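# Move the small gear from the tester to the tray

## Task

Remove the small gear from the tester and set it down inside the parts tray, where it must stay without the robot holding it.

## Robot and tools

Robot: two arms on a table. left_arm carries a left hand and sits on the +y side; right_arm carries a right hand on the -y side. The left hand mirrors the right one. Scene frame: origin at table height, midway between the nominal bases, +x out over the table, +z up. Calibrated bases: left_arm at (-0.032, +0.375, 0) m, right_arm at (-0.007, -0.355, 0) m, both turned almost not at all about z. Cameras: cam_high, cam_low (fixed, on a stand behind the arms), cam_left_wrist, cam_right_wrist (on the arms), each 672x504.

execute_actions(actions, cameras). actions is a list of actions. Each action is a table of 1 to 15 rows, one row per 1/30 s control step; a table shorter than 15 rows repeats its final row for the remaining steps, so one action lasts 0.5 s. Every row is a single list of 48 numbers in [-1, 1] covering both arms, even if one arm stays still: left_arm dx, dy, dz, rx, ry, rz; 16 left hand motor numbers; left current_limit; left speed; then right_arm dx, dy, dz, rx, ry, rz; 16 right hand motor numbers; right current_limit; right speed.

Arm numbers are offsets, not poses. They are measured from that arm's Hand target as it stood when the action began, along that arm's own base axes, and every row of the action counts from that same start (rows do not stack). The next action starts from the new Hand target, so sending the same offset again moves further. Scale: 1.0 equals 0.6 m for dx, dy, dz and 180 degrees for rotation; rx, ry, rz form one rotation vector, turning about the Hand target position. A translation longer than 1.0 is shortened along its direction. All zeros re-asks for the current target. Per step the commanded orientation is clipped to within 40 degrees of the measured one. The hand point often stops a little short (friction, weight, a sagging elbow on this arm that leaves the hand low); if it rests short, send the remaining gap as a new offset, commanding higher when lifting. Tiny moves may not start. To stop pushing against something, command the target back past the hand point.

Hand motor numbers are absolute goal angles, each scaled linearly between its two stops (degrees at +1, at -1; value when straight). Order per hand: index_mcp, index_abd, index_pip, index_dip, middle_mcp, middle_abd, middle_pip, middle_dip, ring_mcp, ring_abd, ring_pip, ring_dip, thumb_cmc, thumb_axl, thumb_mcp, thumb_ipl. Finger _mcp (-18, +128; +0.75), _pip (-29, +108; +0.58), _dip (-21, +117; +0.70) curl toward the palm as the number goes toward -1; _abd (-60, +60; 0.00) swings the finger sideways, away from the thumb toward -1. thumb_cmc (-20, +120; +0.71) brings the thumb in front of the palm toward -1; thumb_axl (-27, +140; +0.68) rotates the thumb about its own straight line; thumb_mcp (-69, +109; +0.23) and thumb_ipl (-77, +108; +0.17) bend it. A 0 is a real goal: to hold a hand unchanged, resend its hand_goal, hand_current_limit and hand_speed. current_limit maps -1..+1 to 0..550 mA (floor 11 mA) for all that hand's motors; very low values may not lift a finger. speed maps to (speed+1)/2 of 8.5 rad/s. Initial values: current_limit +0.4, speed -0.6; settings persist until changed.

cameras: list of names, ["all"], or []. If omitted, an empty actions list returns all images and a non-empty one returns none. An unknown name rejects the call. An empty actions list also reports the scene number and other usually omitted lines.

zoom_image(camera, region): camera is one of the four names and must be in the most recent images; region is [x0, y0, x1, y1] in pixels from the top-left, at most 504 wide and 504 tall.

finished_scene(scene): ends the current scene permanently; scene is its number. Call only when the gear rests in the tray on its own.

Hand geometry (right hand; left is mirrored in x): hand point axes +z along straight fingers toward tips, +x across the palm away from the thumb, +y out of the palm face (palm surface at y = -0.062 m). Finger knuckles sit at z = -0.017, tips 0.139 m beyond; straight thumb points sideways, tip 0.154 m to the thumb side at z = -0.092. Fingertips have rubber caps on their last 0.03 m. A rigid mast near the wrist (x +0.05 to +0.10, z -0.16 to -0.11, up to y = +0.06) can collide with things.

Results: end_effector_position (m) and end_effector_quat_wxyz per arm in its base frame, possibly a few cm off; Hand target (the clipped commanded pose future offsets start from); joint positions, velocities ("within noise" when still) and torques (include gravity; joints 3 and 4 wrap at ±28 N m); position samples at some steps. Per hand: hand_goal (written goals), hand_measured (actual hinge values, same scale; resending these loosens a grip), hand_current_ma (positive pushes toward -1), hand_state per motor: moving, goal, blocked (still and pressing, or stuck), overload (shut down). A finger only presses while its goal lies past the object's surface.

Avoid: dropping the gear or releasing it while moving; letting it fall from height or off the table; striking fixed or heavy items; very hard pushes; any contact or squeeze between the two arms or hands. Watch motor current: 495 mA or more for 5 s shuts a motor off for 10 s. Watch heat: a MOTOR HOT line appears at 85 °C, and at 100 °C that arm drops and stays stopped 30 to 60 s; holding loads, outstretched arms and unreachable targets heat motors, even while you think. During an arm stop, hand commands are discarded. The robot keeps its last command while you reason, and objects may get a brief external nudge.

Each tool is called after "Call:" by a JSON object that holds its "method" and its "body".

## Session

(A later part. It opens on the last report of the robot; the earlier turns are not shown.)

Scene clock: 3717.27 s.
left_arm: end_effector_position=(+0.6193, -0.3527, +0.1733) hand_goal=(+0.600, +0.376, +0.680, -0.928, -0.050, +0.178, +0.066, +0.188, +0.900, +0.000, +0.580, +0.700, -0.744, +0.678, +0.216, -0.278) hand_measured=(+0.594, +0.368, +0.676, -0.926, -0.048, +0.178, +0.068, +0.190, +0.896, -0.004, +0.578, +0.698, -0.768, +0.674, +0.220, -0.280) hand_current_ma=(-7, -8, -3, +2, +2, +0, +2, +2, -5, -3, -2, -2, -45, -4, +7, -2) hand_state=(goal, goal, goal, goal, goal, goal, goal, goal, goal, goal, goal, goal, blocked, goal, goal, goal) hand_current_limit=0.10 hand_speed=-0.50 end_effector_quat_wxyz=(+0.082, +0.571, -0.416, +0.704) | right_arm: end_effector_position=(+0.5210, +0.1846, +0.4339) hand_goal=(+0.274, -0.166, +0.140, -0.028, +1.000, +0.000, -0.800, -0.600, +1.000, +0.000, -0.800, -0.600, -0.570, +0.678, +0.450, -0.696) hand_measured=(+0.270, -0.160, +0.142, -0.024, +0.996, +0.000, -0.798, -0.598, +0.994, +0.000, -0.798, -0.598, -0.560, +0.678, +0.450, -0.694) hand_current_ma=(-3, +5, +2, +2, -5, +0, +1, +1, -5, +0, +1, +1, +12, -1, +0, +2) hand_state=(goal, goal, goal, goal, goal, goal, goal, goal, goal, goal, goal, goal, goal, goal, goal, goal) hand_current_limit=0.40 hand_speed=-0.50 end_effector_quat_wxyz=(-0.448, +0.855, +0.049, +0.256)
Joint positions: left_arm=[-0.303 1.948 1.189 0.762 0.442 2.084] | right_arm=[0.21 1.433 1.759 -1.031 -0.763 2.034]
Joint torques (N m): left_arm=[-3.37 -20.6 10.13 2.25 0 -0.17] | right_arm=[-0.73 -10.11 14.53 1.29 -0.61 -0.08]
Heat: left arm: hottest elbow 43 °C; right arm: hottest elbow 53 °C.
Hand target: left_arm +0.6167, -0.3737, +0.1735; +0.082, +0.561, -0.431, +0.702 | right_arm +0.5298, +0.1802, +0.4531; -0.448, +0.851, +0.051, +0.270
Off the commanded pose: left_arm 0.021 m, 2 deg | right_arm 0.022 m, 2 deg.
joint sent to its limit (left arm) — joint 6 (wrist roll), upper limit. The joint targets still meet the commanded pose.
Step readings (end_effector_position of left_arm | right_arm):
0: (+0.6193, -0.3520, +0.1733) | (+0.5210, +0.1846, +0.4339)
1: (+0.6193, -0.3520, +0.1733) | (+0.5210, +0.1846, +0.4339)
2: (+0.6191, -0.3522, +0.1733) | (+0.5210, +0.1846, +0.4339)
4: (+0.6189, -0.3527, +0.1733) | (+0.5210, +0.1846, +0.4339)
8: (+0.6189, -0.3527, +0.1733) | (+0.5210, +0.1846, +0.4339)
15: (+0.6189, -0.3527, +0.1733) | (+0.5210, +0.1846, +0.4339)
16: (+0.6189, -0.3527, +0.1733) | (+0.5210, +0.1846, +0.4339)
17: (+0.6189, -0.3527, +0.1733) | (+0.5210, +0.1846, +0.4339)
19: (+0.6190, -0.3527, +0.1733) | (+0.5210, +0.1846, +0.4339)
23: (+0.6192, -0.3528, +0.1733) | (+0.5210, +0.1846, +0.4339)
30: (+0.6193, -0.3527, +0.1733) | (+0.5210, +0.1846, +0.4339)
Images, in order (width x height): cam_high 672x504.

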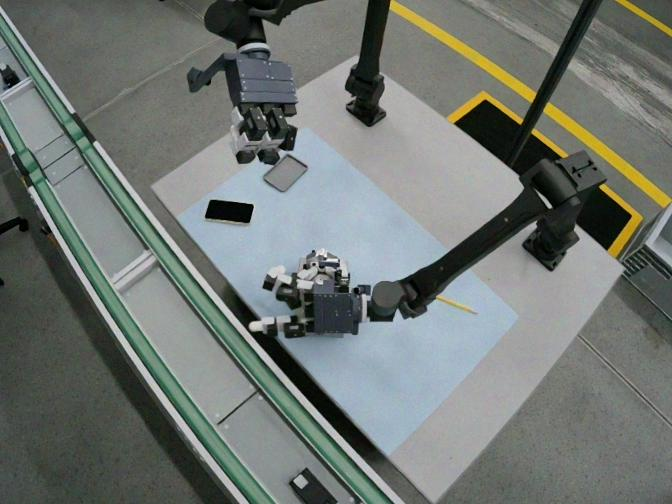

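Call:
{"method": "execute_actions", "body": {"actions": [[[0,0,0.0,0,0,0,0.3,0.27,0.679,-0.884,-0.05,0.177,0.066,0.188,0.9,0,0.58,0.7,-0.745,0.677,0.215,-0.278,0.1,-0.3,0,0,0,0,0,0,0.274,-0.167,0.139,-0.029,1,0,-0.8,-0.6,1,0,-0.8,-0.6,-0.571,0.677,0.449,-0.697,0.4,-0.5]],[[0.0,0.0,0.0,0,0,0,0.05,0.27,0.679,-0.884,-0.05,0.177,0.066,0.188,0.9,0,0.58,0.7,-0.745,0.677,0.215,-0.278,0.1,-0.5,0,0,0,0,0,0,0.274,-0.167,0.139,-0.029,1,0,-0.8,-0.6,1,0,-0.8,-0.6,-0.571,0.677,0.449,-0.697,0.4,-0.5]]], "cameras": ["cam_high"]}}

Call:
{"method": "zoom_image", "body": {"camera": "cam_high", "region": [290, 235, 350, 280]}}

Scene clock: 3732.17 s.
left_arm: end_effector_position=(+0.6193, -0.3529, +0.1733) hand_goal=(+0.050, +0.270, +0.680, -0.884, -0.050, +0.178, +0.066, +0.188, +0.900, +0.000, +0.580, +0.700, -0.744, +0.678, +0.216, -0.278) hand_measured=(+0.050, +0.270, +0.678, -0.886, -0.048, +0.178, +0.068, +0.190, +0.896, -0.004, +0.578, +0.698, -0.768, +0.674, +0.222, -0.280) hand_current_ma=(-1, +0, -2, -2, +1, +0, +2, +2, -5, -3, -2, -2, -45, -4, +8, -1) hand_state=(goal, goal, goal, goal, goal, goal, goal, goal, goal, goal, goal, goal, blocked, goal, goal, goal) hand_current_limit=0.10 hand_speed=-0.50 end_effector_quat_wxyz=(+0.081, +0.571, -0.416, +0.704) | right_arm: end_effector_position=(+0.5210, +0.1846, +0.4339) hand_goal=(+0.274, -0.166, +0.140, -0.028, +1.000, +0.000, -0.800, -0.600, +1.000, +0.000, -0.800, -0.600, -0.570, +0.678, +0.450, -0.696) hand_measured=(+0.270, -0.160, +0.142, -0.024, +0.996, +0.000, -0.798, -0.598, +0.994, +0.000, -0.798, -0.598, -0.560, +0.678, +0.450, -0.694) hand_current_ma=(-3, +5, +2, +2, -5, +0, +1, +1, -5, +0, +1, +1, +12, -1, +0, +2) hand_state=(goal, goal, goal, goal, goal, goal, goal, goal, goal, goal, goal, goal, goal, goal, goal, goal) hand_current_limit=0.40 hand_speed=-0.50 end_effector_quat_wxyz=(-0.448, +0.855, +0.049, +0.256)
Joint positions: left_arm=[-0.304 1.948 1.189 0.762 0.441 2.084] | right_arm=[0.21 1.433 1.759 -1.031 -0.763 2.034]
Joint torques (N m): left_arm=[-3.6 -20.66 10.1 2.21 0.04 -0.2] | right_arm=[-0.5 -9.88 14.57 1.32 -0.59 -0.06]
Heat: left arm: hottest elbow 43 °C; right arm: hottest elbow 53 °C.
Hand target: left_arm +0.6167, -0.3738, +0.1735; +0.082, +0.561, -0.431, +0.702 | right_arm +0.5298, +0.1802, +0.4531; -0.448, +0.851, +0.051, +0.270
Off the commanded pose: left_arm 0.021 m, 2 deg | right_arm 0.022 m, 2 deg.
joint sent to its limit (left arm) — joint 6 (wrist roll), upper limit. The joint targets still meet the commanded pose.
Step readings (end_effector_position of left_arm | right_arm):
0: (+0.6193, -0.3527, +0.1733) | (+0.5210, +0.1846, +0.4339)
1: (+0.6193, -0.3527, +0.1733) | (+0.5210, +0.1846, +0.4339)
2: (+0.6194, -0.3527, +0.1733) | (+0.5210, +0.1846, +0.4339)
4: (+0.6194, -0.3527, +0.1733) | (+0.5210, +0.1846, +0.4339)
8: (+0.6193, -0.3529, +0.1733) | (+0.5210, +0.1846, +0.4339)
15: (+0.6193, -0.3529, +0.1733) | (+0.5210, +0.1846, +0.4339)
16: (+0.6193, -0.3529, +0.1733) | (+0.5210, +0.1846, +0.4339)
17: (+0.6193, -0.3529, +0.1733) | (+0.5210, +0.1846, +0.4339)
19: (+0.6193, -0.3529, +0.1733) | (+0.5210, +0.1846, +0.4339)
23: (+0.6193, -0.3529, +0.1733) | (+0.5210, +0.1846, +0.4339)
30: (+0.6193, -0.3529, +0.1733) | (+0.5210, +0.1846, +0.4339)
Images, in order (width x height): cam_high 672x504.

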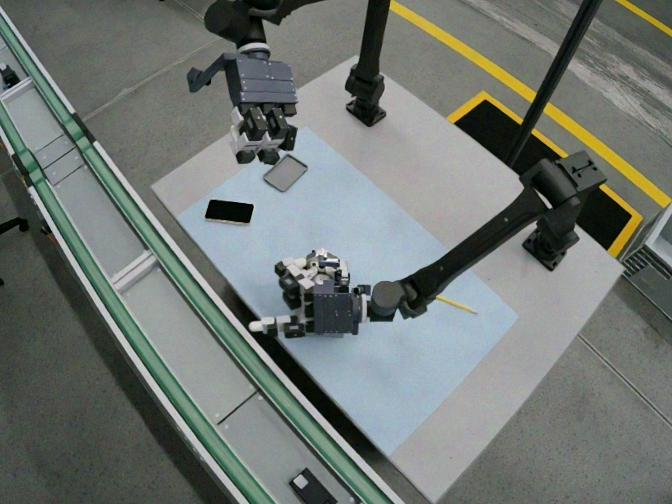

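Scaled by 8.400 from the camera's 672x504 image, which has a finer 960x720 frame.

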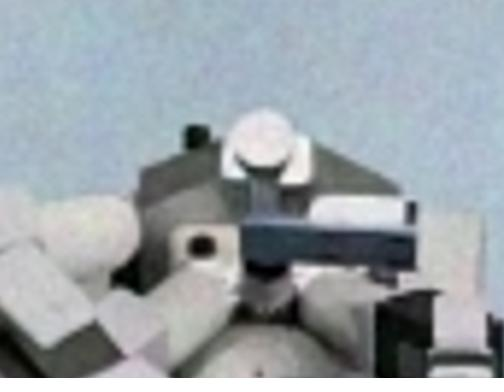

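Call:
{"method": "execute_actions", "body": {"actions": [[[0,0,0.0,0,0,0,-0.15,0.27,0.679,-0.884,-0.05,0.177,0.066,0.188,0.9,0,0.58,0.7,-0.745,0.677,0.215,-0.278,0.1,-0.3,0,0,0,0,0,0,0.274,-0.167,0.139,-0.029,1,0,-0.8,-0.6,1,0,-0.8,-0.6,-0.571,0.677,0.449,-0.697,0.4,-0.5]]], "cameras": ["cam_high"]}}

Call:
{"method": "zoom_image", "body": {"camera": "cam_high", "region": [290, 235, 350, 280]}}

Scene clock: 3736.87 s.
left_arm: end_effector_position=(+0.6194, -0.3529, +0.1733) hand_goal=(-0.150, +0.270, +0.680, -0.884, -0.050, +0.178, +0.066, +0.188, +0.900, +0.000, +0.580, +0.700, -0.744, +0.678, +0.216, -0.278) hand_measured=(-0.150, +0.270, +0.678, -0.886, -0.048, +0.178, +0.068, +0.190, +0.896, -0.004, +0.578, +0.698, -0.768, +0.674, +0.222, -0.280) hand_current_ma=(+0, +0, -2, -2, +1, +0, +2, +2, -5, -3, -2, -2, -45, -4, +9, -1) hand_state=(goal, goal, goal, goal, goal, goal, goal, goal, goal, goal, goal, goal, blocked, goal, goal, goal) hand_current_limit=0.10 hand_speed=-0.30 end_effector_quat_wxyz=(+0.081, +0.571, -0.415, +0.704) | right_arm: end_effector_position=(+0.5210, +0.1846, +0.4339) hand_goal=(+0.274, -0.166, +0.140, -0.028, +1.000, +0.000, -0.800, -0.600, +1.000, +0.000, -0.800, -0.600, -0.570, +0.678, +0.450, -0.696) hand_measured=(+0.270, -0.160, +0.142, -0.024, +0.996, +0.000, -0.798, -0.598, +0.994, +0.000, -0.798, -0.598, -0.560, +0.678, +0.450, -0.694) hand_current_ma=(-3, +5, +2, +2, -5, +0, +1, +1, -5, +0, +1, +1, +12, -1, +0, +2) hand_state=(goal, goal, goal, goal, goal, goal, goal, goal, goal, goal, goal, goal, goal, goal, goal, goal) hand_current_limit=0.40 hand_speed=-0.50 end_effector_quat_wxyz=(-0.448, +0.855, +0.049, +0.256)
Joint positions: left_arm=[-0.304 1.948 1.189 0.762 0.44 2.084] | right_arm=[0.21 1.433 1.759 -1.031 -0.763 2.034]
Joint torques (N m): left_arm=[-3.14 -20.66 9.99 2.19 0.06 -0.2] | right_arm=[-1.03 -9.93 14.5 1.24 -0.59 -0.09]
Heat: left arm: hottest elbow 43 °C; right arm: hottest elbow 53 °C.
Hand target: left_arm +0.6167, -0.3738, +0.1735; +0.082, +0.561, -0.431, +0.702 | right_arm +0.5298, +0.1802, +0.4531; -0.448, +0.851, +0.051, +0.270
Off the commanded pose: left_arm 0.021 m, 2 deg | right_arm 0.022 m, 2 deg.
joint sent to its limit (left arm) — joint 6 (wrist roll), upper limit. The joint targets still meet the commanded pose.
Step readings (end_effector_position of left_arm | right_arm):
0: (+0.6193, -0.3529, +0.1733) | (+0.5210, +0.1846, +0.4339)
1: (+0.6193, -0.3529, +0.1733) | (+0.5210, +0.1846, +0.4339)
2: (+0.6194, -0.3529, +0.1733) | (+0.5210, +0.1846, +0.4339)
4: (+0.6194, -0.3529, +0.1733) | (+0.5210, +0.1846, +0.4339)
8: (+0.6194, -0.3529, +0.1733) | (+0.5210, +0.1846, +0.4339)
15: (+0.6194, -0.3529, +0.1733) | (+0.5210, +0.1846, +0.4339)
Images, in order (width x height): cam_high 672x504.

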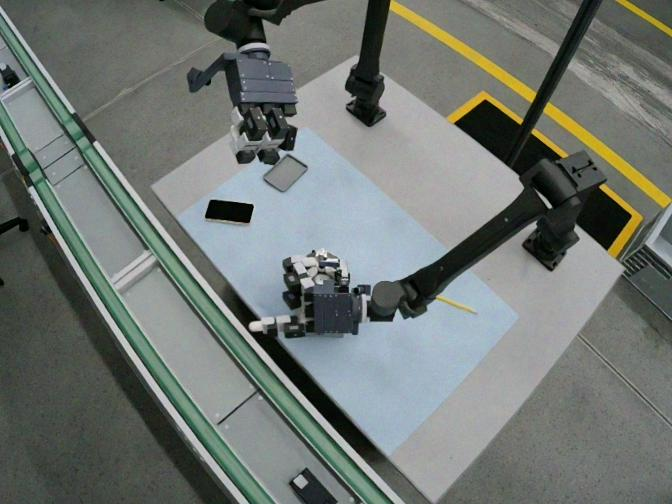

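Scaled by 8.400 from the camera's 672x504 image, which has a finer 960x720 frame.

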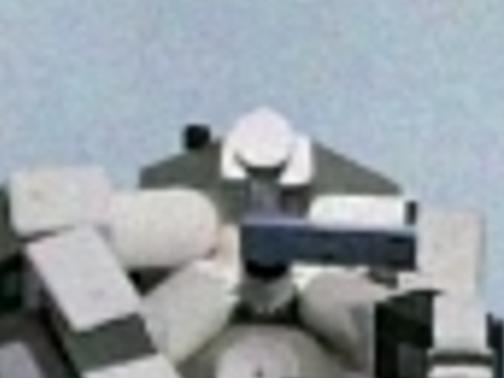

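Call:
{"method": "execute_actions", "body": {"actions": [[[0,0,0.0,0,0,0,-0.25,0.27,0.679,-0.884,-0.05,0.177,0.066,0.188,0.9,0,0.58,0.7,-0.745,0.677,0.215,-0.278,0.1,-0.3,0,0,0,0,0,0,0.274,-0.167,0.139,-0.029,1,0,-0.8,-0.6,1,0,-0.8,-0.6,-0.571,0.677,0.449,-0.697,0.4,-0.5]]], "cameras": ["cam_high"]}}

Call:
{"method": "zoom_image", "body": {"camera": "cam_high", "region": [290, 235, 350, 280]}}

Scene clock: 3742.03 s.
left_arm: end_effector_position=(+0.6198, -0.3529, +0.1733) hand_goal=(-0.250, +0.270, +0.680, -0.884, -0.050, +0.178, +0.066, +0.188, +0.900, +0.000, +0.580, +0.700, -0.744, +0.678, +0.216, -0.278) hand_measured=(-0.206, +0.268, +0.686, -0.886, -0.048, +0.178, +0.068, +0.190, +0.896, -0.004, +0.578, +0.698, -0.768, +0.674, +0.224, -0.280) hand_current_ma=(+107, -2, +5, -1, +1, +0, +2, +2, -5, -3, -2, -2, -45, -4, +15, -1) hand_state=(blocked, goal, goal, goal, goal, goal, goal, goal, goal, goal, goal, goal, blocked, goal, goal, goal) hand_current_limit=0.10 hand_speed=-0.30 end_effector_quat_wxyz=(+0.080, +0.571, -0.415, +0.704) | right_arm: end_effector_position=(+0.5210, +0.1846, +0.4339) hand_goal=(+0.274, -0.166, +0.140, -0.028, +1.000, +0.000, -0.800, -0.600, +1.000, +0.000, -0.800, -0.600, -0.570, +0.678, +0.450, -0.696) hand_measured=(+0.270, -0.160, +0.142, -0.024, +0.996, +0.000, -0.798, -0.598, +0.994, +0.000, -0.798, -0.598, -0.560, +0.678, +0.450, -0.694) hand_current_ma=(-3, +5, +2, +2, -5, +0, +1, +1, -5, +0, +1, +1, +12, -1, +0, +2) hand_state=(goal, goal, goal, goal, goal, goal, goal, goal, goal, goal, goal, goal, goal, goal, goal, goal) hand_current_limit=0.40 hand_speed=-0.50 end_effector_quat_wxyz=(-0.448, +0.855, +0.049, +0.256)
Joint positions: left_arm=[-0.304 1.948 1.189 0.762 0.438 2.084] | right_arm=[0.21 1.433 1.759 -1.031 -0.763 2.034]
Joint torques (N m): left_arm=[-3.49 -20.6 10.04 2.19 0.15 -0.2] | right_arm=[-0.67 -10.23 14.49 1.32 -0.6 -0.09]
Heat: left arm: hottest elbow 43 °C; right arm: hottest elbow 53 °C.
Hand target: left_arm +0.6167, -0.3738, +0.1735; +0.082, +0.561, -0.431, +0.702 | right_arm +0.5298, +0.1802, +0.4531; -0.448, +0.851, +0.051, +0.270
Off the commanded pose: left_arm 0.021 m, 2 deg | right_arm 0.022 m, 2 deg.
joint sent to its limit (left arm) — joint 6 (wrist roll), upper limit. The joint targets still meet the commanded pose.
Step readings (end_effector_position of left_arm | right_arm):
0: (+0.6194, -0.3529, +0.1733) | (+0.5210, +0.1846, +0.4339)
1: (+0.6194, -0.3529, +0.1733) | (+0.5210, +0.1846, +0.4339)
2: (+0.6194, -0.3529, +0.1733) | (+0.5210, +0.1846, +0.4339)
4: (+0.6198, -0.3529, +0.1733) | (+0.5210, +0.1846, +0.4339)
8: (+0.6198, -0.3529, +0.1733) | (+0.5210, +0.1846, +0.4339)
15: (+0.6198, -0.3529, +0.1733) | (+0.5210, +0.1846, +0.4339)
Images, in order (width x height): cam_high 672x504.

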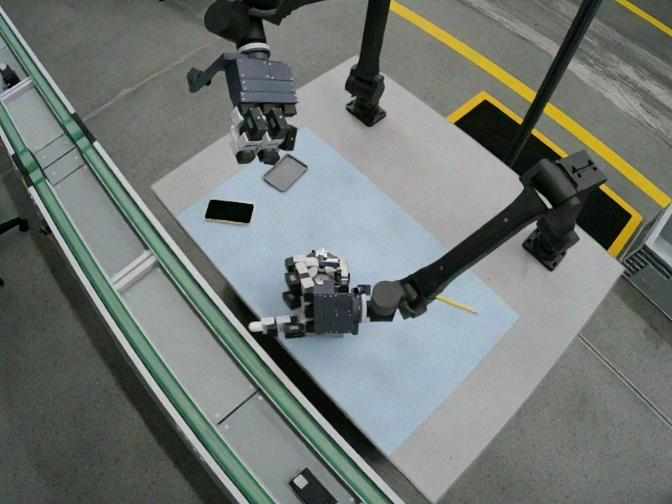

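Scaled by 8.400 from the camera's 672x504 image, which has a finer 960x720 frame.

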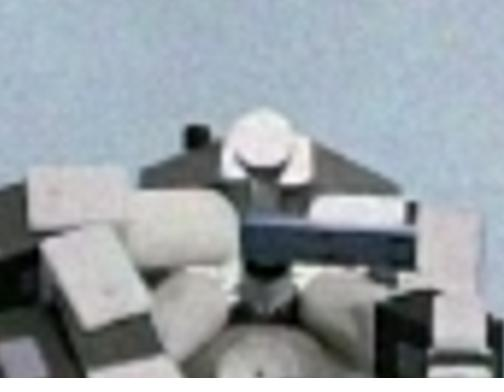

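Call:
{"method": "execute_actions", "body": {"actions": [[[0,0,0.0,0,0,0,-0.1,0.545,0.679,-0.913,-0.05,0.177,0.066,0.188,0.9,0,0.58,0.7,-0.745,0.677,0.215,-0.278,0.1,-0.3,0,0,0,0,0,0,0.274,-0.167,0.139,-0.029,1,0,-0.8,-0.6,1,0,-0.8,-0.6,-0.571,0.677,0.449,-0.697,0.4,-0.5]]], "cameras": ["cam_high"]}}

Call:
{"method": "zoom_image", "body": {"camera": "cam_high", "region": [290, 235, 350, 280]}}

Scene clock: 3748.90 s.
left_arm: end_effector_position=(+0.6198, -0.3529, +0.1733) hand_goal=(-0.100, +0.546, +0.680, -0.912, -0.050, +0.178, +0.066, +0.188, +0.900, +0.000, +0.580, +0.700, -0.744, +0.678, +0.216, -0.278) hand_measured=(-0.106, +0.536, +0.682, -0.910, -0.048, +0.178, +0.068, +0.190, +0.896, -0.004, +0.578, +0.698, -0.768, +0.674, +0.224, -0.280) hand_current_ma=(-7, -12, +1, +2, +1, +0, +2, +2, -5, -3, -2, -2, -45, -4, +15, -1) hand_state=(goal, goal, goal, goal, goal, goal, goal, goal, goal, goal, goal, goal, blocked, goal, goal, goal) hand_current_limit=0.10 hand_speed=-0.30 end_effector_quat_wxyz=(+0.080, +0.571, -0.415, +0.704) | right_arm: end_effector_position=(+0.5210, +0.1846, +0.4339) hand_goal=(+0.274, -0.166, +0.140, -0.028, +1.000, +0.000, -0.800, -0.600, +1.000, +0.000, -0.800, -0.600, -0.570, +0.678, +0.450, -0.696) hand_measured=(+0.270, -0.160, +0.142, -0.024, +0.996, +0.000, -0.798, -0.598, +0.994, +0.000, -0.798, -0.598, -0.560, +0.678, +0.450, -0.694) hand_current_ma=(-3, +5, +2, +2, -5, +0, +1, +1, -5, +0, +1, +1, +12, -1, +0, +2) hand_state=(goal, goal, goal, goal, goal, goal, goal, goal, goal, goal, goal, goal, goal, goal, goal, goal) hand_current_limit=0.40 hand_speed=-0.50 end_effector_quat_wxyz=(-0.448, +0.855, +0.049, +0.256)
Joint positions: left_arm=[-0.304 1.948 1.189 0.762 0.438 2.084] | right_arm=[0.21 1.433 1.759 -1.031 -0.763 2.034]
Joint torques (N m): left_arm=[-3.55 -20.6 10.03 2.21 0.16 -0.21] | right_arm=[-0.62 -10.05 14.49 1.31 -0.6 -0.06]
Heat: left arm: hottest elbow 42 °C; right arm: hottest elbow 53 °C.
Hand target: left_arm +0.6167, -0.3738, +0.1735; +0.082, +0.561, -0.431, +0.702 | right_arm +0.5298, +0.1802, +0.4531; -0.448, +0.851, +0.051, +0.270
Off the commanded pose: left_arm 0.021 m, 2 deg | right_arm 0.022 m, 2 deg.
joint sent to its limit (left arm) — joint 6 (wrist roll), upper limit. The joint targets still meet the commanded pose.
Step readings (end_effector_position of left_arm | right_arm):
0: (+0.6198, -0.3529, +0.1733) | (+0.5210, +0.1846, +0.4339)
1: (+0.6198, -0.3529, +0.1733) | (+0.5210, +0.1846, +0.4339)
2: (+0.6198, -0.3529, +0.1733) | (+0.5210, +0.1846, +0.4339)
4: (+0.6198, -0.3529, +0.1733) | (+0.5210, +0.1846, +0.4339)
8: (+0.6198, -0.3529, +0.1733) | (+0.5210, +0.1846, +0.4339)
15: (+0.6198, -0.3529, +0.1733) | (+0.5210, +0.1846, +0.4339)
Images, in order (width x height): cam_high 672x504.

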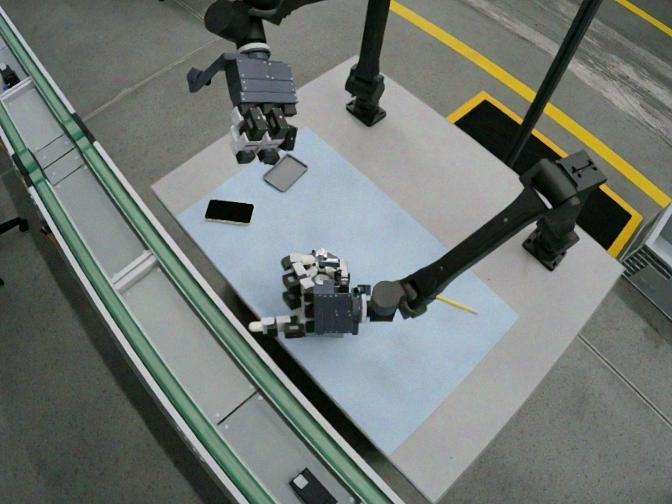

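Scaled by 8.400 from the camera's 672x504 image, which has a finer 960x720 frame.

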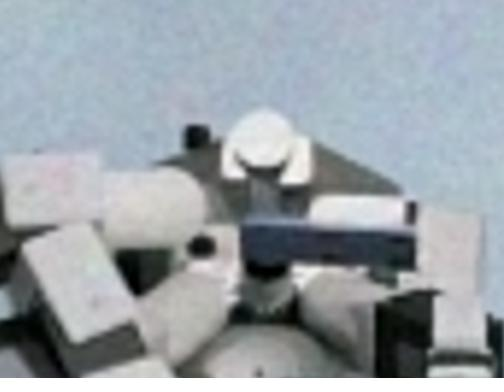

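Call:
{"method": "execute_actions", "body": {"actions": [[[0,0,0.0,0,0,0,-0.22,0.545,0.679,-0.913,-0.05,0.177,0.066,0.188,0.9,0,0.58,0.7,-0.745,0.677,0.215,-0.278,0.1,-0.3,0,0,0,0,0,0,0.274,-0.167,0.139,-0.029,1,0,-0.8,-0.6,1,0,-0.8,-0.6,-0.571,0.677,0.449,-0.697,0.4,-0.5]]], "cameras": ["cam_high"]}}

Call:
{"method": "zoom_image", "body": {"camera": "cam_high", "region": [290, 235, 350, 280]}}

Scene clock: 3751.73 s.
left_arm: end_effector_position=(+0.6198, -0.3529, +0.1733) hand_goal=(-0.220, +0.546, +0.680, -0.912, -0.050, +0.178, +0.066, +0.188, +0.900, +0.000, +0.580, +0.700, -0.744, +0.678, +0.216, -0.278) hand_measured=(-0.220, +0.536, +0.682, -0.910, -0.048, +0.178, +0.068, +0.190, +0.896, -0.004, +0.578, +0.698, -0.768, +0.674, +0.224, -0.280) hand_current_ma=(+0, -12, +1, +2, +1, +0, +2, +2, -5, -3, -2, -2, -45, -4, +15, -1) hand_state=(goal, goal, goal, goal, goal, goal, goal, goal, goal, goal, goal, goal, blocked, goal, goal, goal) hand_current_limit=0.10 hand_speed=-0.30 end_effector_quat_wxyz=(+0.080, +0.571, -0.415, +0.704) | right_arm: end_effector_position=(+0.5210, +0.1846, +0.4339) hand_goal=(+0.274, -0.166, +0.140, -0.028, +1.000, +0.000, -0.800, -0.600, +1.000, +0.000, -0.800, -0.600, -0.570, +0.678, +0.450, -0.696) hand_measured=(+0.270, -0.160, +0.142, -0.024, +0.996, +0.000, -0.798, -0.598, +0.994, +0.000, -0.798, -0.598, -0.560, +0.678, +0.450, -0.694) hand_current_ma=(-3, +5, +2, +2, -5, +0, +1, +1, -5, +0, +1, +1, +12, -1, +0, +2) hand_state=(goal, goal, goal, goal, goal, goal, goal, goal, goal, goal, goal, goal, goal, goal, goal, goal) hand_current_limit=0.40 hand_speed=-0.50 end_effector_quat_wxyz=(-0.448, +0.855, +0.049, +0.256)
Joint positions: left_arm=[-0.304 1.948 1.189 0.762 0.438 2.084] | right_arm=[0.21 1.433 1.759 -1.031 -0.763 2.034]
Joint torques (N m): left_arm=[-3.37 -20.6 10.1 2.25 0.17 -0.21] | right_arm=[-0.62 -10.17 14.48 1.33 -0.61 -0.05]
Heat: left arm: hottest elbow 42 °C; right arm: hottest elbow 53 °C.
Hand target: left_arm +0.6167, -0.3738, +0.1735; +0.082, +0.561, -0.431, +0.702 | right_arm +0.5298, +0.1802, +0.4531; -0.448, +0.851, +0.051, +0.270
Off the commanded pose: left_arm 0.021 m, 2 deg | right_arm 0.022 m, 2 deg.
joint sent to its limit (left arm) — joint 6 (wrist roll), upper limit. The joint targets still meet the commanded pose.
Step readings (end_effector_position of left_arm | right_arm):
0: (+0.6198, -0.3529, +0.1733) | (+0.5210, +0.1846, +0.4339)
1: (+0.6198, -0.3529, +0.1733) | (+0.5210, +0.1846, +0.4339)
2: (+0.6198, -0.3529, +0.1733) | (+0.5210, +0.1846, +0.4339)
4: (+0.6198, -0.3529, +0.1733) | (+0.5210, +0.1846, +0.4339)
8: (+0.6198, -0.3529, +0.1733) | (+0.5210, +0.1846, +0.4339)
15: (+0.6198, -0.3529, +0.1733) | (+0.5210, +0.1846, +0.4339)
Images, in order (width x height): cam_high 672x504.

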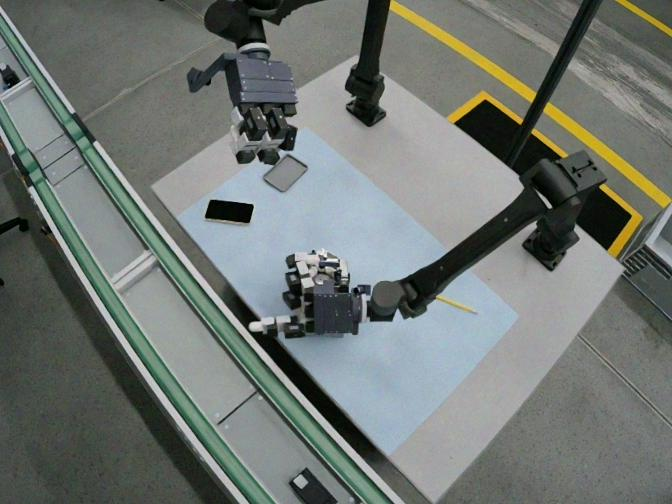

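Scaled by 8.400 from the camera's 672x504 image, which has a finer 960x720 frame.

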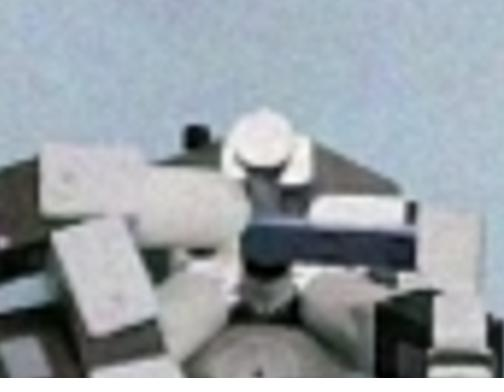

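Call:
{"method": "execute_actions", "body": {"actions": [[[0,0,0.0,0,0,0,-0.32,0.55,0.679,-0.955,-0.05,0.177,0.066,0.188,0.9,0,0.58,0.7,-0.745,0.677,0.215,-0.278,0.1,-0.3,0,0,0,0,0,0,0.274,-0.167,0.139,-0.029,1,0,-0.8,-0.6,1,0,-0.8,-0.6,-0.571,0.677,0.449,-0.697,0.4,-0.5]]], "cameras": ["cam_high"]}}

Call:
{"method": "zoom_image", "body": {"camera": "cam_high", "region": [290, 235, 350, 280]}}

Scene clock: 3755.77 s.
left_arm: end_effector_position=(+0.6204, -0.3527, +0.1733) hand_goal=(-0.320, +0.550, +0.680, -0.954, -0.050, +0.178, +0.066, +0.188, +0.900, +0.000, +0.580, +0.700, -0.744, +0.678, +0.216, -0.278) hand_measured=(-0.272, +0.536, +0.684, -0.960, -0.048, +0.178, +0.068, +0.190, +0.896, -0.004, +0.578, +0.698, -0.768, +0.674, +0.226, -0.278) hand_current_ma=(+124, -16, +3, -7, +1, +0, +2, +2, -5, -3, -2, -2, -43, -4, +20, +1) hand_state=(blocked, goal, goal, goal, goal, goal, goal, goal, goal, goal, goal, goal, blocked, goal, goal, goal) hand_current_limit=0.10 hand_speed=-0.30 end_effector_quat_wxyz=(+0.079, +0.572, -0.414, +0.704) | right_arm: end_effector_position=(+0.5210, +0.1846, +0.4339) hand_goal=(+0.274, -0.166, +0.140, -0.028, +1.000, +0.000, -0.800, -0.600, +1.000, +0.000, -0.800, -0.600, -0.570, +0.678, +0.450, -0.696) hand_measured=(+0.270, -0.160, +0.142, -0.024, +0.996, +0.000, -0.798, -0.598, +0.994, +0.000, -0.798, -0.598, -0.560, +0.678, +0.450, -0.694) hand_current_ma=(-3, +5, +2, +2, -5, +0, +1, +1, -5, +0, +1, +1, +12, -1, +0, +2) hand_state=(goal, goal, goal, goal, goal, goal, goal, goal, goal, goal, goal, goal, goal, goal, goal, goal) hand_current_limit=0.40 hand_speed=-0.50 end_effector_quat_wxyz=(-0.448, +0.855, +0.049, +0.256)
Joint positions: left_arm=[-0.304 1.948 1.189 0.762 0.434 2.084] | right_arm=[0.21 1.433 1.759 -1.031 -0.763 2.034]
Joint torques (N m): left_arm=[-3.25 -20.42 10.04 2.17 0.28 -0.21] | right_arm=[-0.56 -10.11 14.48 1.24 -0.6 -0.07]
Heat: left arm: hottest elbow 42 °C; right arm: hottest elbow 53 °C.
Hand target: left_arm +0.6167, -0.3737, +0.1735; +0.082, +0.561, -0.431, +0.702 | right_arm +0.5298, +0.1802, +0.4531; -0.448, +0.851, +0.051, +0.270
Off the commanded pose: left_arm 0.021 m, 2 deg | right_arm 0.022 m, 2 deg.
joint sent to its limit (left arm) — joint 6 (wrist roll), upper limit. The joint targets still meet the commanded pose.
Step readings (end_effector_position of left_arm | right_arm):
0: (+0.6198, -0.3529, +0.1733) | (+0.5210, +0.1846, +0.4339)
1: (+0.6198, -0.3529, +0.1733) | (+0.5210, +0.1846, +0.4339)
2: (+0.6201, -0.3528, +0.1733) | (+0.5210, +0.1846, +0.4339)
4: (+0.6204, -0.3527, +0.1733) | (+0.5210, +0.1846, +0.4339)
8: (+0.6204, -0.3527, +0.1733) | (+0.5210, +0.1846, +0.4339)
15: (+0.6204, -0.3527, +0.1733) | (+0.5210, +0.1846, +0.4339)
Images, in order (width x height): cam_high 672x504.

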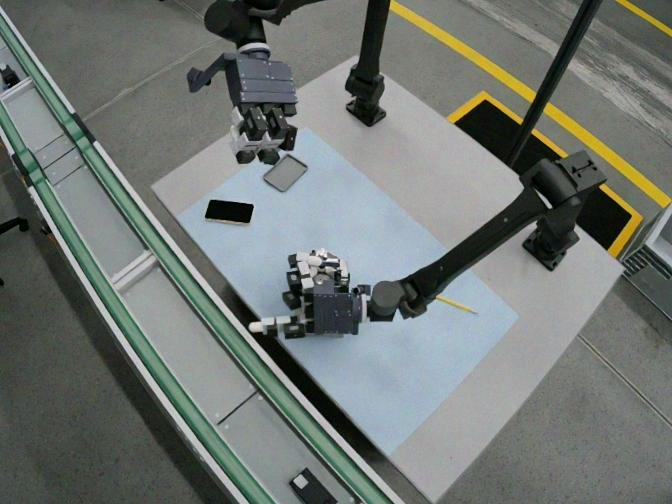

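Scaled by 8.400 from the camera's 672x504 image, which has a finer 960x720 frame.

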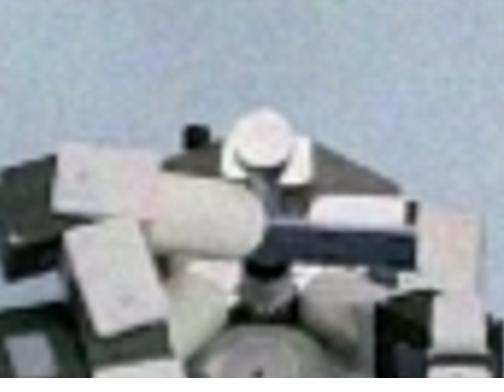

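Call:
{"method": "execute_actions", "body": {"actions": [[[0,0,0.0,0,0,0,-0.34,0.75,0.679,-0.955,-0.05,0.177,0.066,0.188,0.9,0,0.58,0.7,-0.745,0.677,0.215,-0.278,0.5,-0.6,0,0,0,0,0,0,0.274,-0.167,0.139,-0.029,1,0,-0.8,-0.6,1,0,-0.8,-0.6,-0.571,0.677,0.449,-0.697,0.4,-0.5]]], "cameras": ["cam_high"]}}

Call:
{"method": "zoom_image", "body": {"camera": "cam_high", "region": [290, 235, 350, 280]}}

Scene clock: 3761.43 s.
left_arm: end_effector_position=(+0.6209, -0.3525, +0.1733) hand_goal=(-0.340, +0.750, +0.680, -0.954, -0.050, +0.178, +0.066, +0.188, +0.900, +0.000, +0.580, +0.700, -0.744, +0.678, +0.216, -0.278) hand_measured=(-0.310, +0.742, +0.678, -0.970, -0.048, +0.178, +0.068, +0.190, +0.896, -0.004, +0.578, +0.698, -0.764, +0.676, +0.228, -0.276) hand_current_ma=(+64, -9, -1, -24, +1, +0, +2, +2, -5, -3, -2, -2, -37, -3, +25, +3) hand_state=(blocked, goal, goal, goal, goal, goal, goal, goal, goal, goal, goal, goal, blocked, goal, goal, goal) hand_current_limit=0.50 hand_speed=-0.60 end_effector_quat_wxyz=(+0.078, +0.573, -0.413, +0.704) | right_arm: end_effector_position=(+0.5210, +0.1846, +0.4339) hand_goal=(+0.274, -0.166, +0.140, -0.028, +1.000, +0.000, -0.800, -0.600, +1.000, +0.000, -0.800, -0.600, -0.570, +0.678, +0.450, -0.696) hand_measured=(+0.270, -0.160, +0.142, -0.024, +0.996, +0.000, -0.798, -0.598, +0.994, +0.000, -0.798, -0.598, -0.560, +0.678, +0.450, -0.694) hand_current_ma=(-3, +5, +2, +2, -5, +0, +1, +1, -5, +0, +1, +1, +12, -1, +0, +2) hand_state=(goal, goal, goal, goal, goal, goal, goal, goal, goal, goal, goal, goal, goal, goal, goal, goal) hand_current_limit=0.40 hand_speed=-0.50 end_effector_quat_wxyz=(-0.448, +0.855, +0.049, +0.256)
Joint positions: left_arm=[-0.304 1.948 1.189 0.762 0.431 2.084] | right_arm=[0.21 1.433 1.759 -1.031 -0.763 2.034]
Joint torques (N m): left_arm=[-3.31 -20.78 10.06 2.17 0.38 -0.2] | right_arm=[-0.44 -9.99 14.46 1.31 -0.59 -0.07]
Heat: left arm: hottest elbow 42 °C; right arm: hottest elbow 53 °C.
Hand target: left_arm +0.6167, -0.3737, +0.1735; +0.082, +0.561, -0.431, +0.702 | right_arm +0.5298, +0.1802, +0.4531; -0.448, +0.851, +0.051, +0.270
Off the commanded pose: left_arm 0.022 m, 3 deg | right_arm 0.022 m, 2 deg.
joint sent to its limit (left arm) — joint 6 (wrist roll), upper limit. The joint targets still meet the commanded pose.
Step readings (end_effector_position of left_arm | right_arm):
0: (+0.6204, -0.3527, +0.1733) | (+0.5210, +0.1846, +0.4339)
1: (+0.6204, -0.3526, +0.1733) | (+0.5210, +0.1846, +0.4339)
2: (+0.6207, -0.3525, +0.1733) | (+0.5210, +0.1846, +0.4339)
4: (+0.6209, -0.3525, +0.1733) | (+0.5210, +0.1846, +0.4339)
8: (+0.6209, -0.3525, +0.1733) | (+0.5210, +0.1846, +0.4339)
15: (+0.6209, -0.3525, +0.1733) | (+0.5210, +0.1846, +0.4339)
Images, in order (width x height): cam_high 672x504.

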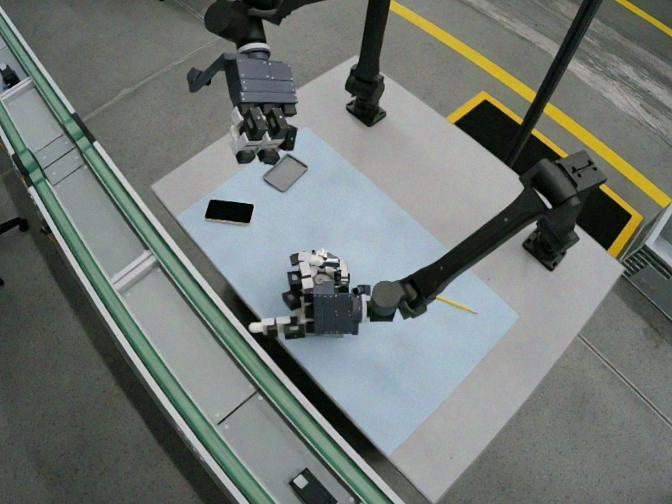

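Scaled by 8.400 from the camera's 672x504 image, which has a finer 960x720 frame.

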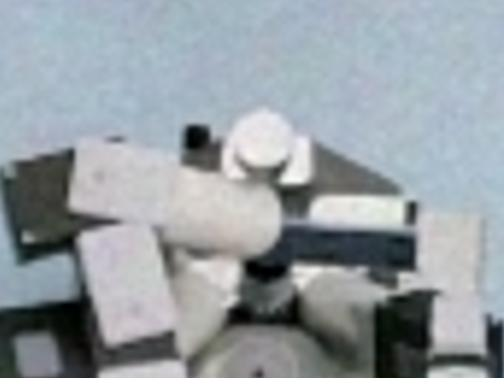

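Call:
{"method": "execute_actions", "body": {"actions": [[[0,0,0.0,0,0,0,-0.33,0.6,0.679,-0.85,-0.05,0.177,0.066,0.188,0.9,0,0.58,0.7,-0.745,0.677,0.215,-0.278,0.3,-0.5,0,0,0,0,0,0,0.274,-0.167,0.139,-0.029,1,0,-0.8,-0.6,1,0,-0.8,-0.6,-0.571,0.677,0.449,-0.697,0.4,-0.5]],[[0,0,0.0,0,0,0,-0.33,0.8,0.679,-0.85,-0.05,0.177,0.066,0.188,0.9,0,0.58,0.7,-0.745,0.677,0.215,-0.278,0.5,-0.6,0,0,0,0,0,0,0.274,-0.167,0.139,-0.029,1,0,-0.8,-0.6,1,0,-0.8,-0.6,-0.571,0.677,0.449,-0.697,0.4,-0.5]]], "cameras": ["cam_high"]}}

Call:
{"method": "zoom_image", "body": {"camera": "cam_high", "region": [290, 235, 350, 280]}}

Scene clock: 3773.33 s.
left_arm: end_effector_position=(+0.6226, -0.3518, +0.1738) hand_goal=(-0.330, +0.800, +0.680, -0.850, -0.050, +0.178, +0.066, +0.188, +0.900, +0.000, +0.580, +0.700, -0.744, +0.678, +0.216, -0.278) hand_measured=(-0.314, +0.790, +0.670, -0.906, -0.048, +0.180, +0.068, +0.190, +0.896, -0.004, +0.578, +0.698, -0.762, +0.676, +0.234, -0.272) hand_current_ma=(+30, -11, -12, -145, +1, +1, +2, +2, -5, -3, -2, -2, -31, -2, +39, +11) hand_state=(goal, goal, goal, blocked, goal, goal, goal, goal, goal, goal, goal, goal, goal, goal, goal, goal) hand_current_limit=0.50 hand_speed=-0.60 end_effector_quat_wxyz=(+0.076, +0.576, -0.409, +0.704) | right_arm: end_effector_position=(+0.5210, +0.1846, +0.4339) hand_goal=(+0.274, -0.166, +0.140, -0.028, +1.000, +0.000, -0.800, -0.600, +1.000, +0.000, -0.800, -0.600, -0.570, +0.678, +0.450, -0.696) hand_measured=(+0.270, -0.160, +0.142, -0.024, +0.996, +0.000, -0.798, -0.598, +0.994, +0.000, -0.798, -0.598, -0.560, +0.678, +0.450, -0.694) hand_current_ma=(-3, +5, +2, +2, -5, +0, +1, +1, -5, +0, +1, +1, +12, -1, +0, +2) hand_state=(goal, goal, goal, goal, goal, goal, goal, goal, goal, goal, goal, goal, goal, goal, goal, goal) hand_current_limit=0.40 hand_speed=-0.50 end_effector_quat_wxyz=(-0.448, +0.855, +0.049, +0.256)
Joint positions: left_arm=[-0.304 1.948 1.189 0.762 0.421 2.078] | right_arm=[0.21 1.433 1.759 -1.031 -0.763 2.034]
Joint torques (N m): left_arm=[-3.43 -20.6 10.06 2.19 0.75 -0.15] | right_arm=[-0.56 -9.93 14.5 1.29 -0.61 -0.09]
Heat: left arm: hottest elbow 42 °C; right arm: hottest elbow 53 °C.
Hand target: left_arm +0.6167, -0.3738, +0.1735; +0.082, +0.561, -0.431, +0.702 | right_arm +0.5298, +0.1802, +0.4531; -0.448, +0.851, +0.051, +0.270
Off the commanded pose: left_arm 0.023 m, 3 deg | right_arm 0.022 m, 2 deg.
joint sent to its limit (left arm) — joint 6 (wrist roll), upper limit. The joint targets still meet the commanded pose.
Step readings (end_effector_position of left_arm | right_arm):
0: (+0.6209, -0.3525, +0.1733) | (+0.5210, +0.1846, +0.4339)
1: (+0.6210, -0.3524, +0.1733) | (+0.5210, +0.1846, +0.4339)
2: (+0.6215, -0.3523, +0.1734) | (+0.5210, +0.1846, +0.4339)
4: (+0.6225, -0.3519, +0.1737) | (+0.5210, +0.1846, +0.4339)
8: (+0.6226, -0.3519, +0.1738) | (+0.5210, +0.1846, +0.4339)
15: (+0.6226, -0.3519, +0.1738) | (+0.5210, +0.1846, +0.4339)
16: (+0.6226, -0.3519, +0.1738) | (+0.5210, +0.1846, +0.4339)
17: (+0.6226, -0.3518, +0.1738) | (+0.5210, +0.1846, +0.4339)
19: (+0.6226, -0.3518, +0.1738) | (+0.5210, +0.1846, +0.4339)
23: (+0.6226, -0.3518, +0.1738) | (+0.5210, +0.1846, +0.4339)
30: (+0.6226, -0.3518, +0.1738) | (+0.5210, +0.1846, +0.4339)
Images, in order (width x height): cam_high 672x504.

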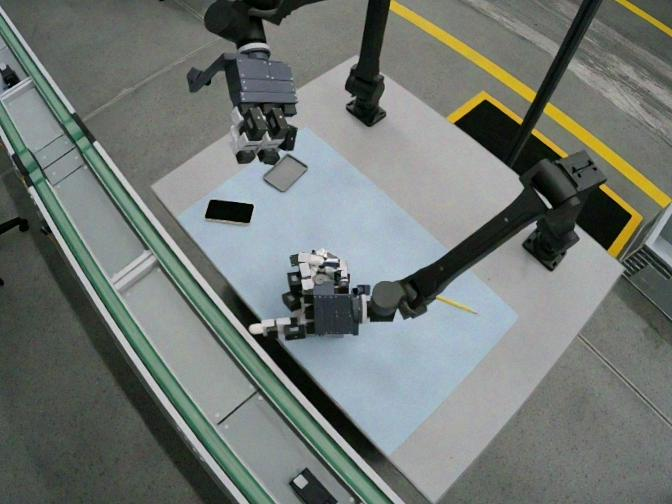

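Scaled by 8.400 from the camera's 672x504 image, which has a finer 960x720 frame.

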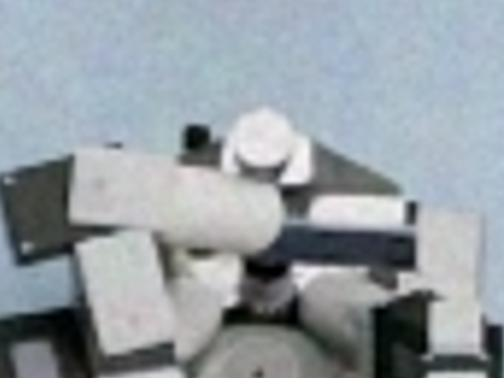

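Call:
{"method": "execute_actions", "body": {"actions": [[[0,0,0.0,0,0,0,-0.33,0.98,0.679,-0.85,-0.05,0.177,0.066,0.188,0.9,0,0.58,0.7,-0.745,0.677,0.215,-0.278,0.5,-0.6,0,0,0,0,0,0,0.274,-0.167,0.139,-0.029,1,0,-0.8,-0.6,1,0,-0.8,-0.6,-0.571,0.677,0.449,-0.697,0.4,-0.5]]], "cameras": ["cam_high"]}}

Call:
{"method": "zoom_image", "body": {"camera": "cam_high", "region": [290, 235, 350, 280]}}

Scene clock: 3777.23 s.
left_arm: end_effector_position=(+0.6223, -0.3521, +0.1699) hand_goal=(-0.330, +0.980, +0.680, -0.850, -0.050, +0.178, +0.066, +0.188, +0.900, +0.000, +0.580, +0.700, -0.744, +0.678, +0.216, -0.278) hand_measured=(-0.310, +0.922, +0.670, -0.892, -0.038, +0.186, +0.076, +0.194, +0.896, -0.004, +0.578, +0.698, -0.758, +0.676, +0.234, -0.276) hand_current_ma=(+37, -123, -12, -94, +17, +7, +15, +6, -5, -3, -2, -2, -22, -2, +39, +3) hand_state=(blocked, blocked, goal, blocked, goal, goal, goal, goal, goal, goal, goal, goal, goal, goal, goal, goal) hand_current_limit=0.50 hand_speed=-0.60 end_effector_quat_wxyz=(+0.077, +0.577, -0.410, +0.702) | right_arm: end_effector_position=(+0.5210, +0.1846, +0.4339) hand_goal=(+0.274, -0.166, +0.140, -0.028, +1.000, +0.000, -0.800, -0.600, +1.000, +0.000, -0.800, -0.600, -0.570, +0.678, +0.450, -0.696) hand_measured=(+0.270, -0.160, +0.142, -0.024, +0.996, +0.000, -0.798, -0.598, +0.994, +0.000, -0.798, -0.598, -0.560, +0.678, +0.450, -0.694) hand_current_ma=(-3, +5, +2, +2, -5, +0, +1, +1, -5, +0, +1, +1, +12, -1, +0, +2) hand_state=(goal, goal, goal, goal, goal, goal, goal, goal, goal, goal, goal, goal, goal, goal, goal, goal) hand_current_limit=0.40 hand_speed=-0.50 end_effector_quat_wxyz=(-0.448, +0.855, +0.049, +0.256)
Joint positions: left_arm=[-0.304 1.953 1.189 0.762 0.424 2.081] | right_arm=[0.21 1.433 1.759 -1.031 -0.763 2.034]
Joint torques (N m): left_arm=[-3.25 -20.95 9.99 2.26 0.61 -0.17] | right_arm=[-0.5 -10.17 14.54 1.29 -0.6 -0.08]
Heat: left arm: hottest elbow 42 °C; right arm: hottest elbow 53 °C.
Hand target: left_arm +0.6167, -0.3737, +0.1732; +0.082, +0.561, -0.431, +0.702 | right_arm +0.5298, +0.1802, +0.4531; -0.448, +0.851, +0.051, +0.270
Off the commanded pose: left_arm 0.023 m, 3 deg | right_arm 0.022 m, 2 deg.
joint sent to its limit (left arm) — joint 6 (wrist roll), upper limit. The joint targets still meet the commanded pose.
Step readings (end_effector_position of left_arm | right_arm):
0: (+0.6226, -0.3518, +0.1738) | (+0.5210, +0.1846, +0.4339)
1: (+0.6226, -0.3518, +0.1738) | (+0.5210, +0.1846, +0.4339)
2: (+0.6226, -0.3518, +0.1738) | (+0.5210, +0.1846, +0.4339)
4: (+0.6224, -0.3520, +0.1717) | (+0.5210, +0.1846, +0.4339)
8: (+0.6223, -0.3521, +0.1699) | (+0.5210, +0.1846, +0.4339)
15: (+0.6223, -0.3521, +0.1699) | (+0.5210, +0.1846, +0.4339)
Images, in order (width x height): cam_high 672x504.

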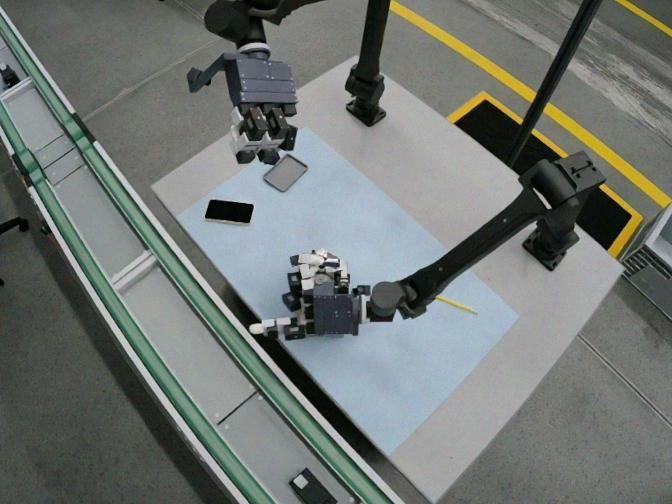

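Scaled by 8.400 from the camera's 672x504 image, which has a finer 960x720 frame.

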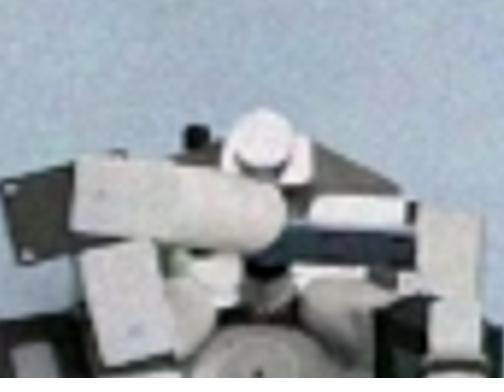

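Call:
{"method": "execute_actions", "body": {"actions": [[[0,0,0.04,0,0,0,-0.33,0.98,0.679,-0.85,-0.03,0.177,0.066,0.188,0.9,0,0.58,0.7,-0.76,0.677,0.225,-0.278,0.5,-0.6,0,0,0,0,0,0,0.274,-0.167,0.139,-0.029,1,0,-0.8,-0.6,1,0,-0.8,-0.6,-0.571,0.677,0.449,-0.697,0.4,-0.5]]], "cameras": ["cam_high","cam_low"]}}

Call:
{"method": "zoom_image", "body": {"camera": "cam_high", "region": [290, 235, 350, 280]}}

Scene clock: 3783.43 s.
left_arm: end_effector_position=(+0.6209, -0.3517, +0.1657) hand_goal=(-0.330, +0.980, +0.680, -0.850, -0.030, +0.178, +0.066, +0.188, +0.900, +0.000, +0.580, +0.700, -0.760, +0.678, +0.226, -0.278) hand_measured=(-0.316, +0.960, +0.672, -0.872, -0.018, +0.182, +0.076, +0.194, +0.896, -0.004, +0.578, +0.698, -0.766, +0.676, +0.222, -0.280) hand_current_ma=(+23, -27, -9, -42, +19, +3, +13, +6, -5, -3, -2, -2, -6, -1, -5, -4) hand_state=(goal, goal, goal, blocked, goal, goal, goal, goal, goal, goal, goal, goal, goal, goal, goal, goal) hand_current_limit=0.50 hand_speed=-0.60 end_effector_quat_wxyz=(+0.082, +0.589, -0.413, +0.689) | right_arm: end_effector_position=(+0.5210, +0.1846, +0.4339) hand_goal=(+0.274, -0.166, +0.140, -0.028, +1.000, +0.000, -0.800, -0.600, +1.000, +0.000, -0.800, -0.600, -0.570, +0.678, +0.450, -0.696) hand_measured=(+0.270, -0.160, +0.142, -0.024, +0.996, +0.000, -0.798, -0.598, +0.994, +0.000, -0.798, -0.598, -0.560, +0.678, +0.450, -0.694) hand_current_ma=(-3, +5, +2, +2, -5, +0, +1, +1, -5, +0, +1, +1, +12, -1, +0, +2) hand_state=(goal, goal, goal, goal, goal, goal, goal, goal, goal, goal, goal, goal, goal, goal, goal, goal) hand_current_limit=0.40 hand_speed=-0.50 end_effector_quat_wxyz=(-0.448, +0.855, +0.049, +0.256)
Joint positions: left_arm=[-0.304 1.947 1.189 0.718 0.425 2.081] | right_arm=[0.21 1.433 1.759 -1.031 -0.763 2.034]
Joint torques (N m): left_arm=[-3.31 -24.47 10.81 1.85 0.59 -0.18] | right_arm=[-0.62 -10.05 14.45 1.36 -0.58 -0.1]
Heat: left arm: hottest elbow 42 °C; right arm: hottest elbow 53 °C.
Hand target: left_arm +0.6168, -0.3736, +0.1975; +0.082, +0.561, -0.431, +0.702 | right_arm +0.5298, +0.1802, +0.4531; -0.448, +0.851, +0.051, +0.270
Off the commanded pose: left_arm 0.039 m, 4 deg | right_arm 0.022 m, 2 deg.
joint sent to its limit (left arm) — joint 6 (wrist roll), upper limit. The joint targets still meet the commanded pose.
Step readings (end_effector_position of left_arm | right_arm):
0: (+0.6223, -0.3521, +0.1699) | (+0.5210, +0.1846, +0.4339)
1: (+0.6223, -0.3521, +0.1698) | (+0.5210, +0.1846, +0.4339)
2: (+0.6222, -0.3520, +0.1689) | (+0.5210, +0.1846, +0.4339)
4: (+0.6218, -0.3520, +0.1667) | (+0.5210, +0.1846, +0.4339)
8: (+0.6211, -0.3518, +0.1659) | (+0.5210, +0.1846, +0.4339)
15: (+0.6209, -0.3517, +0.1655) | (+0.5210, +0.1846, +0.4339)
Images, in order (width x height): cam_high 672x504, cam_low 672x504.

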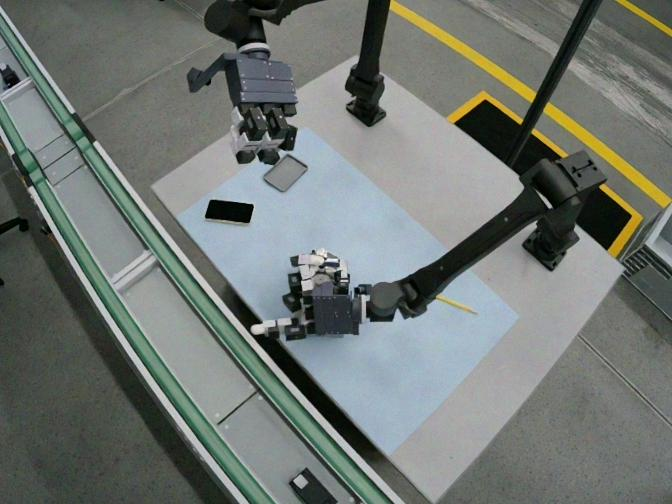

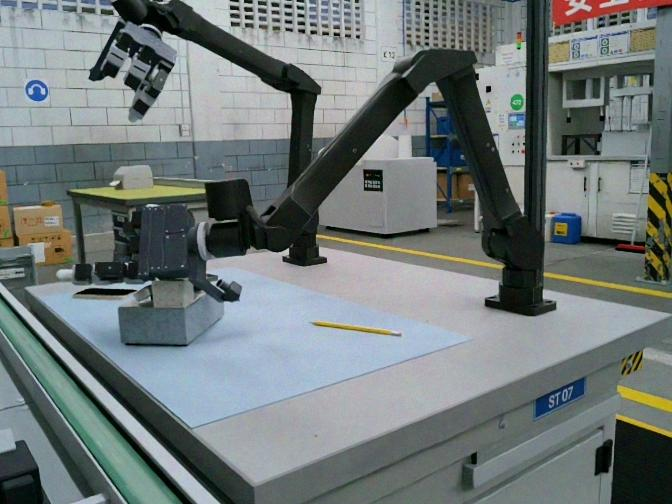

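Scaled by 8.400 from the camera's 672x504 image, which has a finer 960x720 frame.

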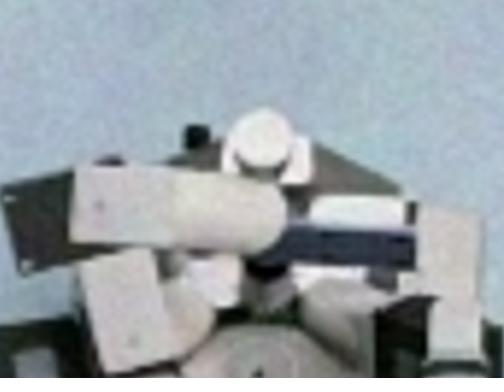

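Call:
{"method": "execute_actions", "body": {"actions": [[[0,0,0.025,0,0,0,-0.33,0.9,0.679,-0.85,-0.03,0.177,0.066,0.188,0.9,0,0.58,0.7,-0.76,0.677,0.225,-0.278,0.5,-0.6,0,0,0,0,0,0,0.274,-0.167,0.139,-0.029,1,0,-0.8,-0.6,1,0,-0.8,-0.6,-0.571,0.677,0.449,-0.697,0.4,-0.5]]], "cameras": ["cam_high"]}}

Call:
{"method": "zoom_image", "body": {"camera": "cam_high", "region": [290, 235, 350, 280]}}

Scene clock: 3786.20 s.
left_arm: end_effector_position=(+0.6201, -0.3509, +0.1674) hand_goal=(-0.330, +0.900, +0.680, -0.850, -0.030, +0.178, +0.066, +0.188, +0.900, +0.000, +0.580, +0.700, -0.760, +0.678, +0.226, -0.278) hand_measured=(-0.322, +0.904, +0.670, -0.876, -0.014, +0.180, +0.080, +0.194, +0.896, -0.004, +0.578, +0.698, -0.776, +0.676, +0.218, -0.280) hand_current_ma=(+12, +2, -15, -48, +28, +2, +19, +8, -5, -3, -2, -2, -27, -1, -15, -4) hand_state=(goal, goal, goal, blocked, goal, goal, goal, goal, goal, goal, goal, goal, goal, goal, goal, goal) hand_current_limit=0.50 hand_speed=-0.60 end_effector_quat_wxyz=(+0.083, +0.598, -0.413, +0.681) | right_arm: end_effector_position=(+0.5210, +0.1846, +0.4339) hand_goal=(+0.274, -0.166, +0.140, -0.028, +1.000, +0.000, -0.800, -0.600, +1.000, +0.000, -0.800, -0.600, -0.570, +0.678, +0.450, -0.696) hand_measured=(+0.270, -0.160, +0.142, -0.024, +0.996, +0.000, -0.798, -0.598, +0.994, +0.000, -0.798, -0.598, -0.560, +0.678, +0.450, -0.694) hand_current_ma=(-3, +5, +2, +2, -5, +0, +1, +1, -5, +0, +1, +1, +12, -1, +0, +2) hand_state=(goal, goal, goal, goal, goal, goal, goal, goal, goal, goal, goal, goal, goal, goal, goal, goal) hand_current_limit=0.40 hand_speed=-0.50 end_effector_quat_wxyz=(-0.448, +0.855, +0.049, +0.256)
Joint positions: left_arm=[-0.304 1.933 1.189 0.681 0.42 2.081] | right_arm=[0.21 1.433 1.759 -1.031 -0.763 2.034]
Joint torques (N m): left_arm=[-3.66 -25.76 11.51 2 0.75 -0.17] | right_arm=[-0.79 -9.93 14.5 1.29 -0.6 -0.08]
Heat: left arm: hottest elbow 42 °C; right arm: hottest elbow 53 °C.
Hand target: left_arm +0.6168, -0.3736, +0.2125; +0.082, +0.561, -0.431, +0.702 | right_arm +0.5298, +0.1802, +0.4531; -0.448, +0.851, +0.051, +0.270
Off the commanded pose: left_arm 0.051 m, 5 deg | right_arm 0.022 m, 2 deg.
joint sent to its limit (left arm) — joint 6 (wrist roll), upper limit. The joint targets still meet the commanded pose.
Step readings (end_effector_position of left_arm | right_arm):
0: (+0.6209, -0.3517, +0.1657) | (+0.5210, +0.1846, +0.4339)
1: (+0.6209, -0.3517, +0.1656) | (+0.5210, +0.1846, +0.4339)
2: (+0.6208, -0.3516, +0.1656) | (+0.5210, +0.1846, +0.4339)
4: (+0.6206, -0.3513, +0.1664) | (+0.5210, +0.1846, +0.4339)
8: (+0.6203, -0.3510, +0.1674) | (+0.5210, +0.1846, +0.4339)
15: (+0.6201, -0.3509, +0.1672) | (+0.5210, +0.1846, +0.4339)
Images, in order (width x height): cam_high 672x504.

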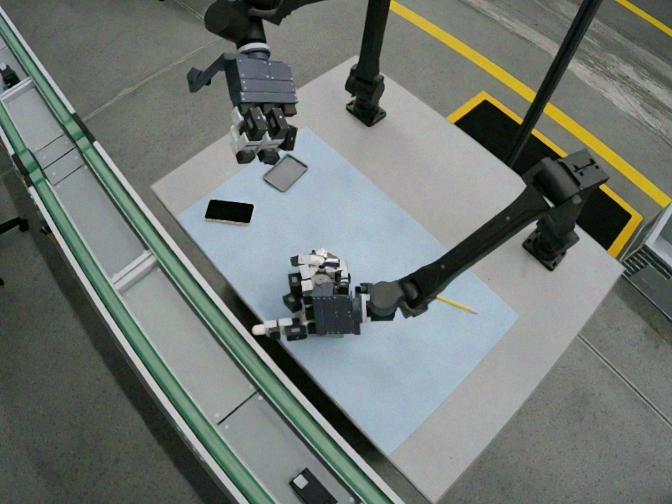

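Scaled by 8.400 from the camera's 672x504 image, which has a finer 960x720 frame.

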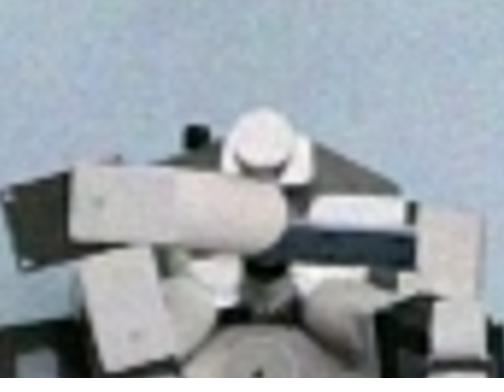

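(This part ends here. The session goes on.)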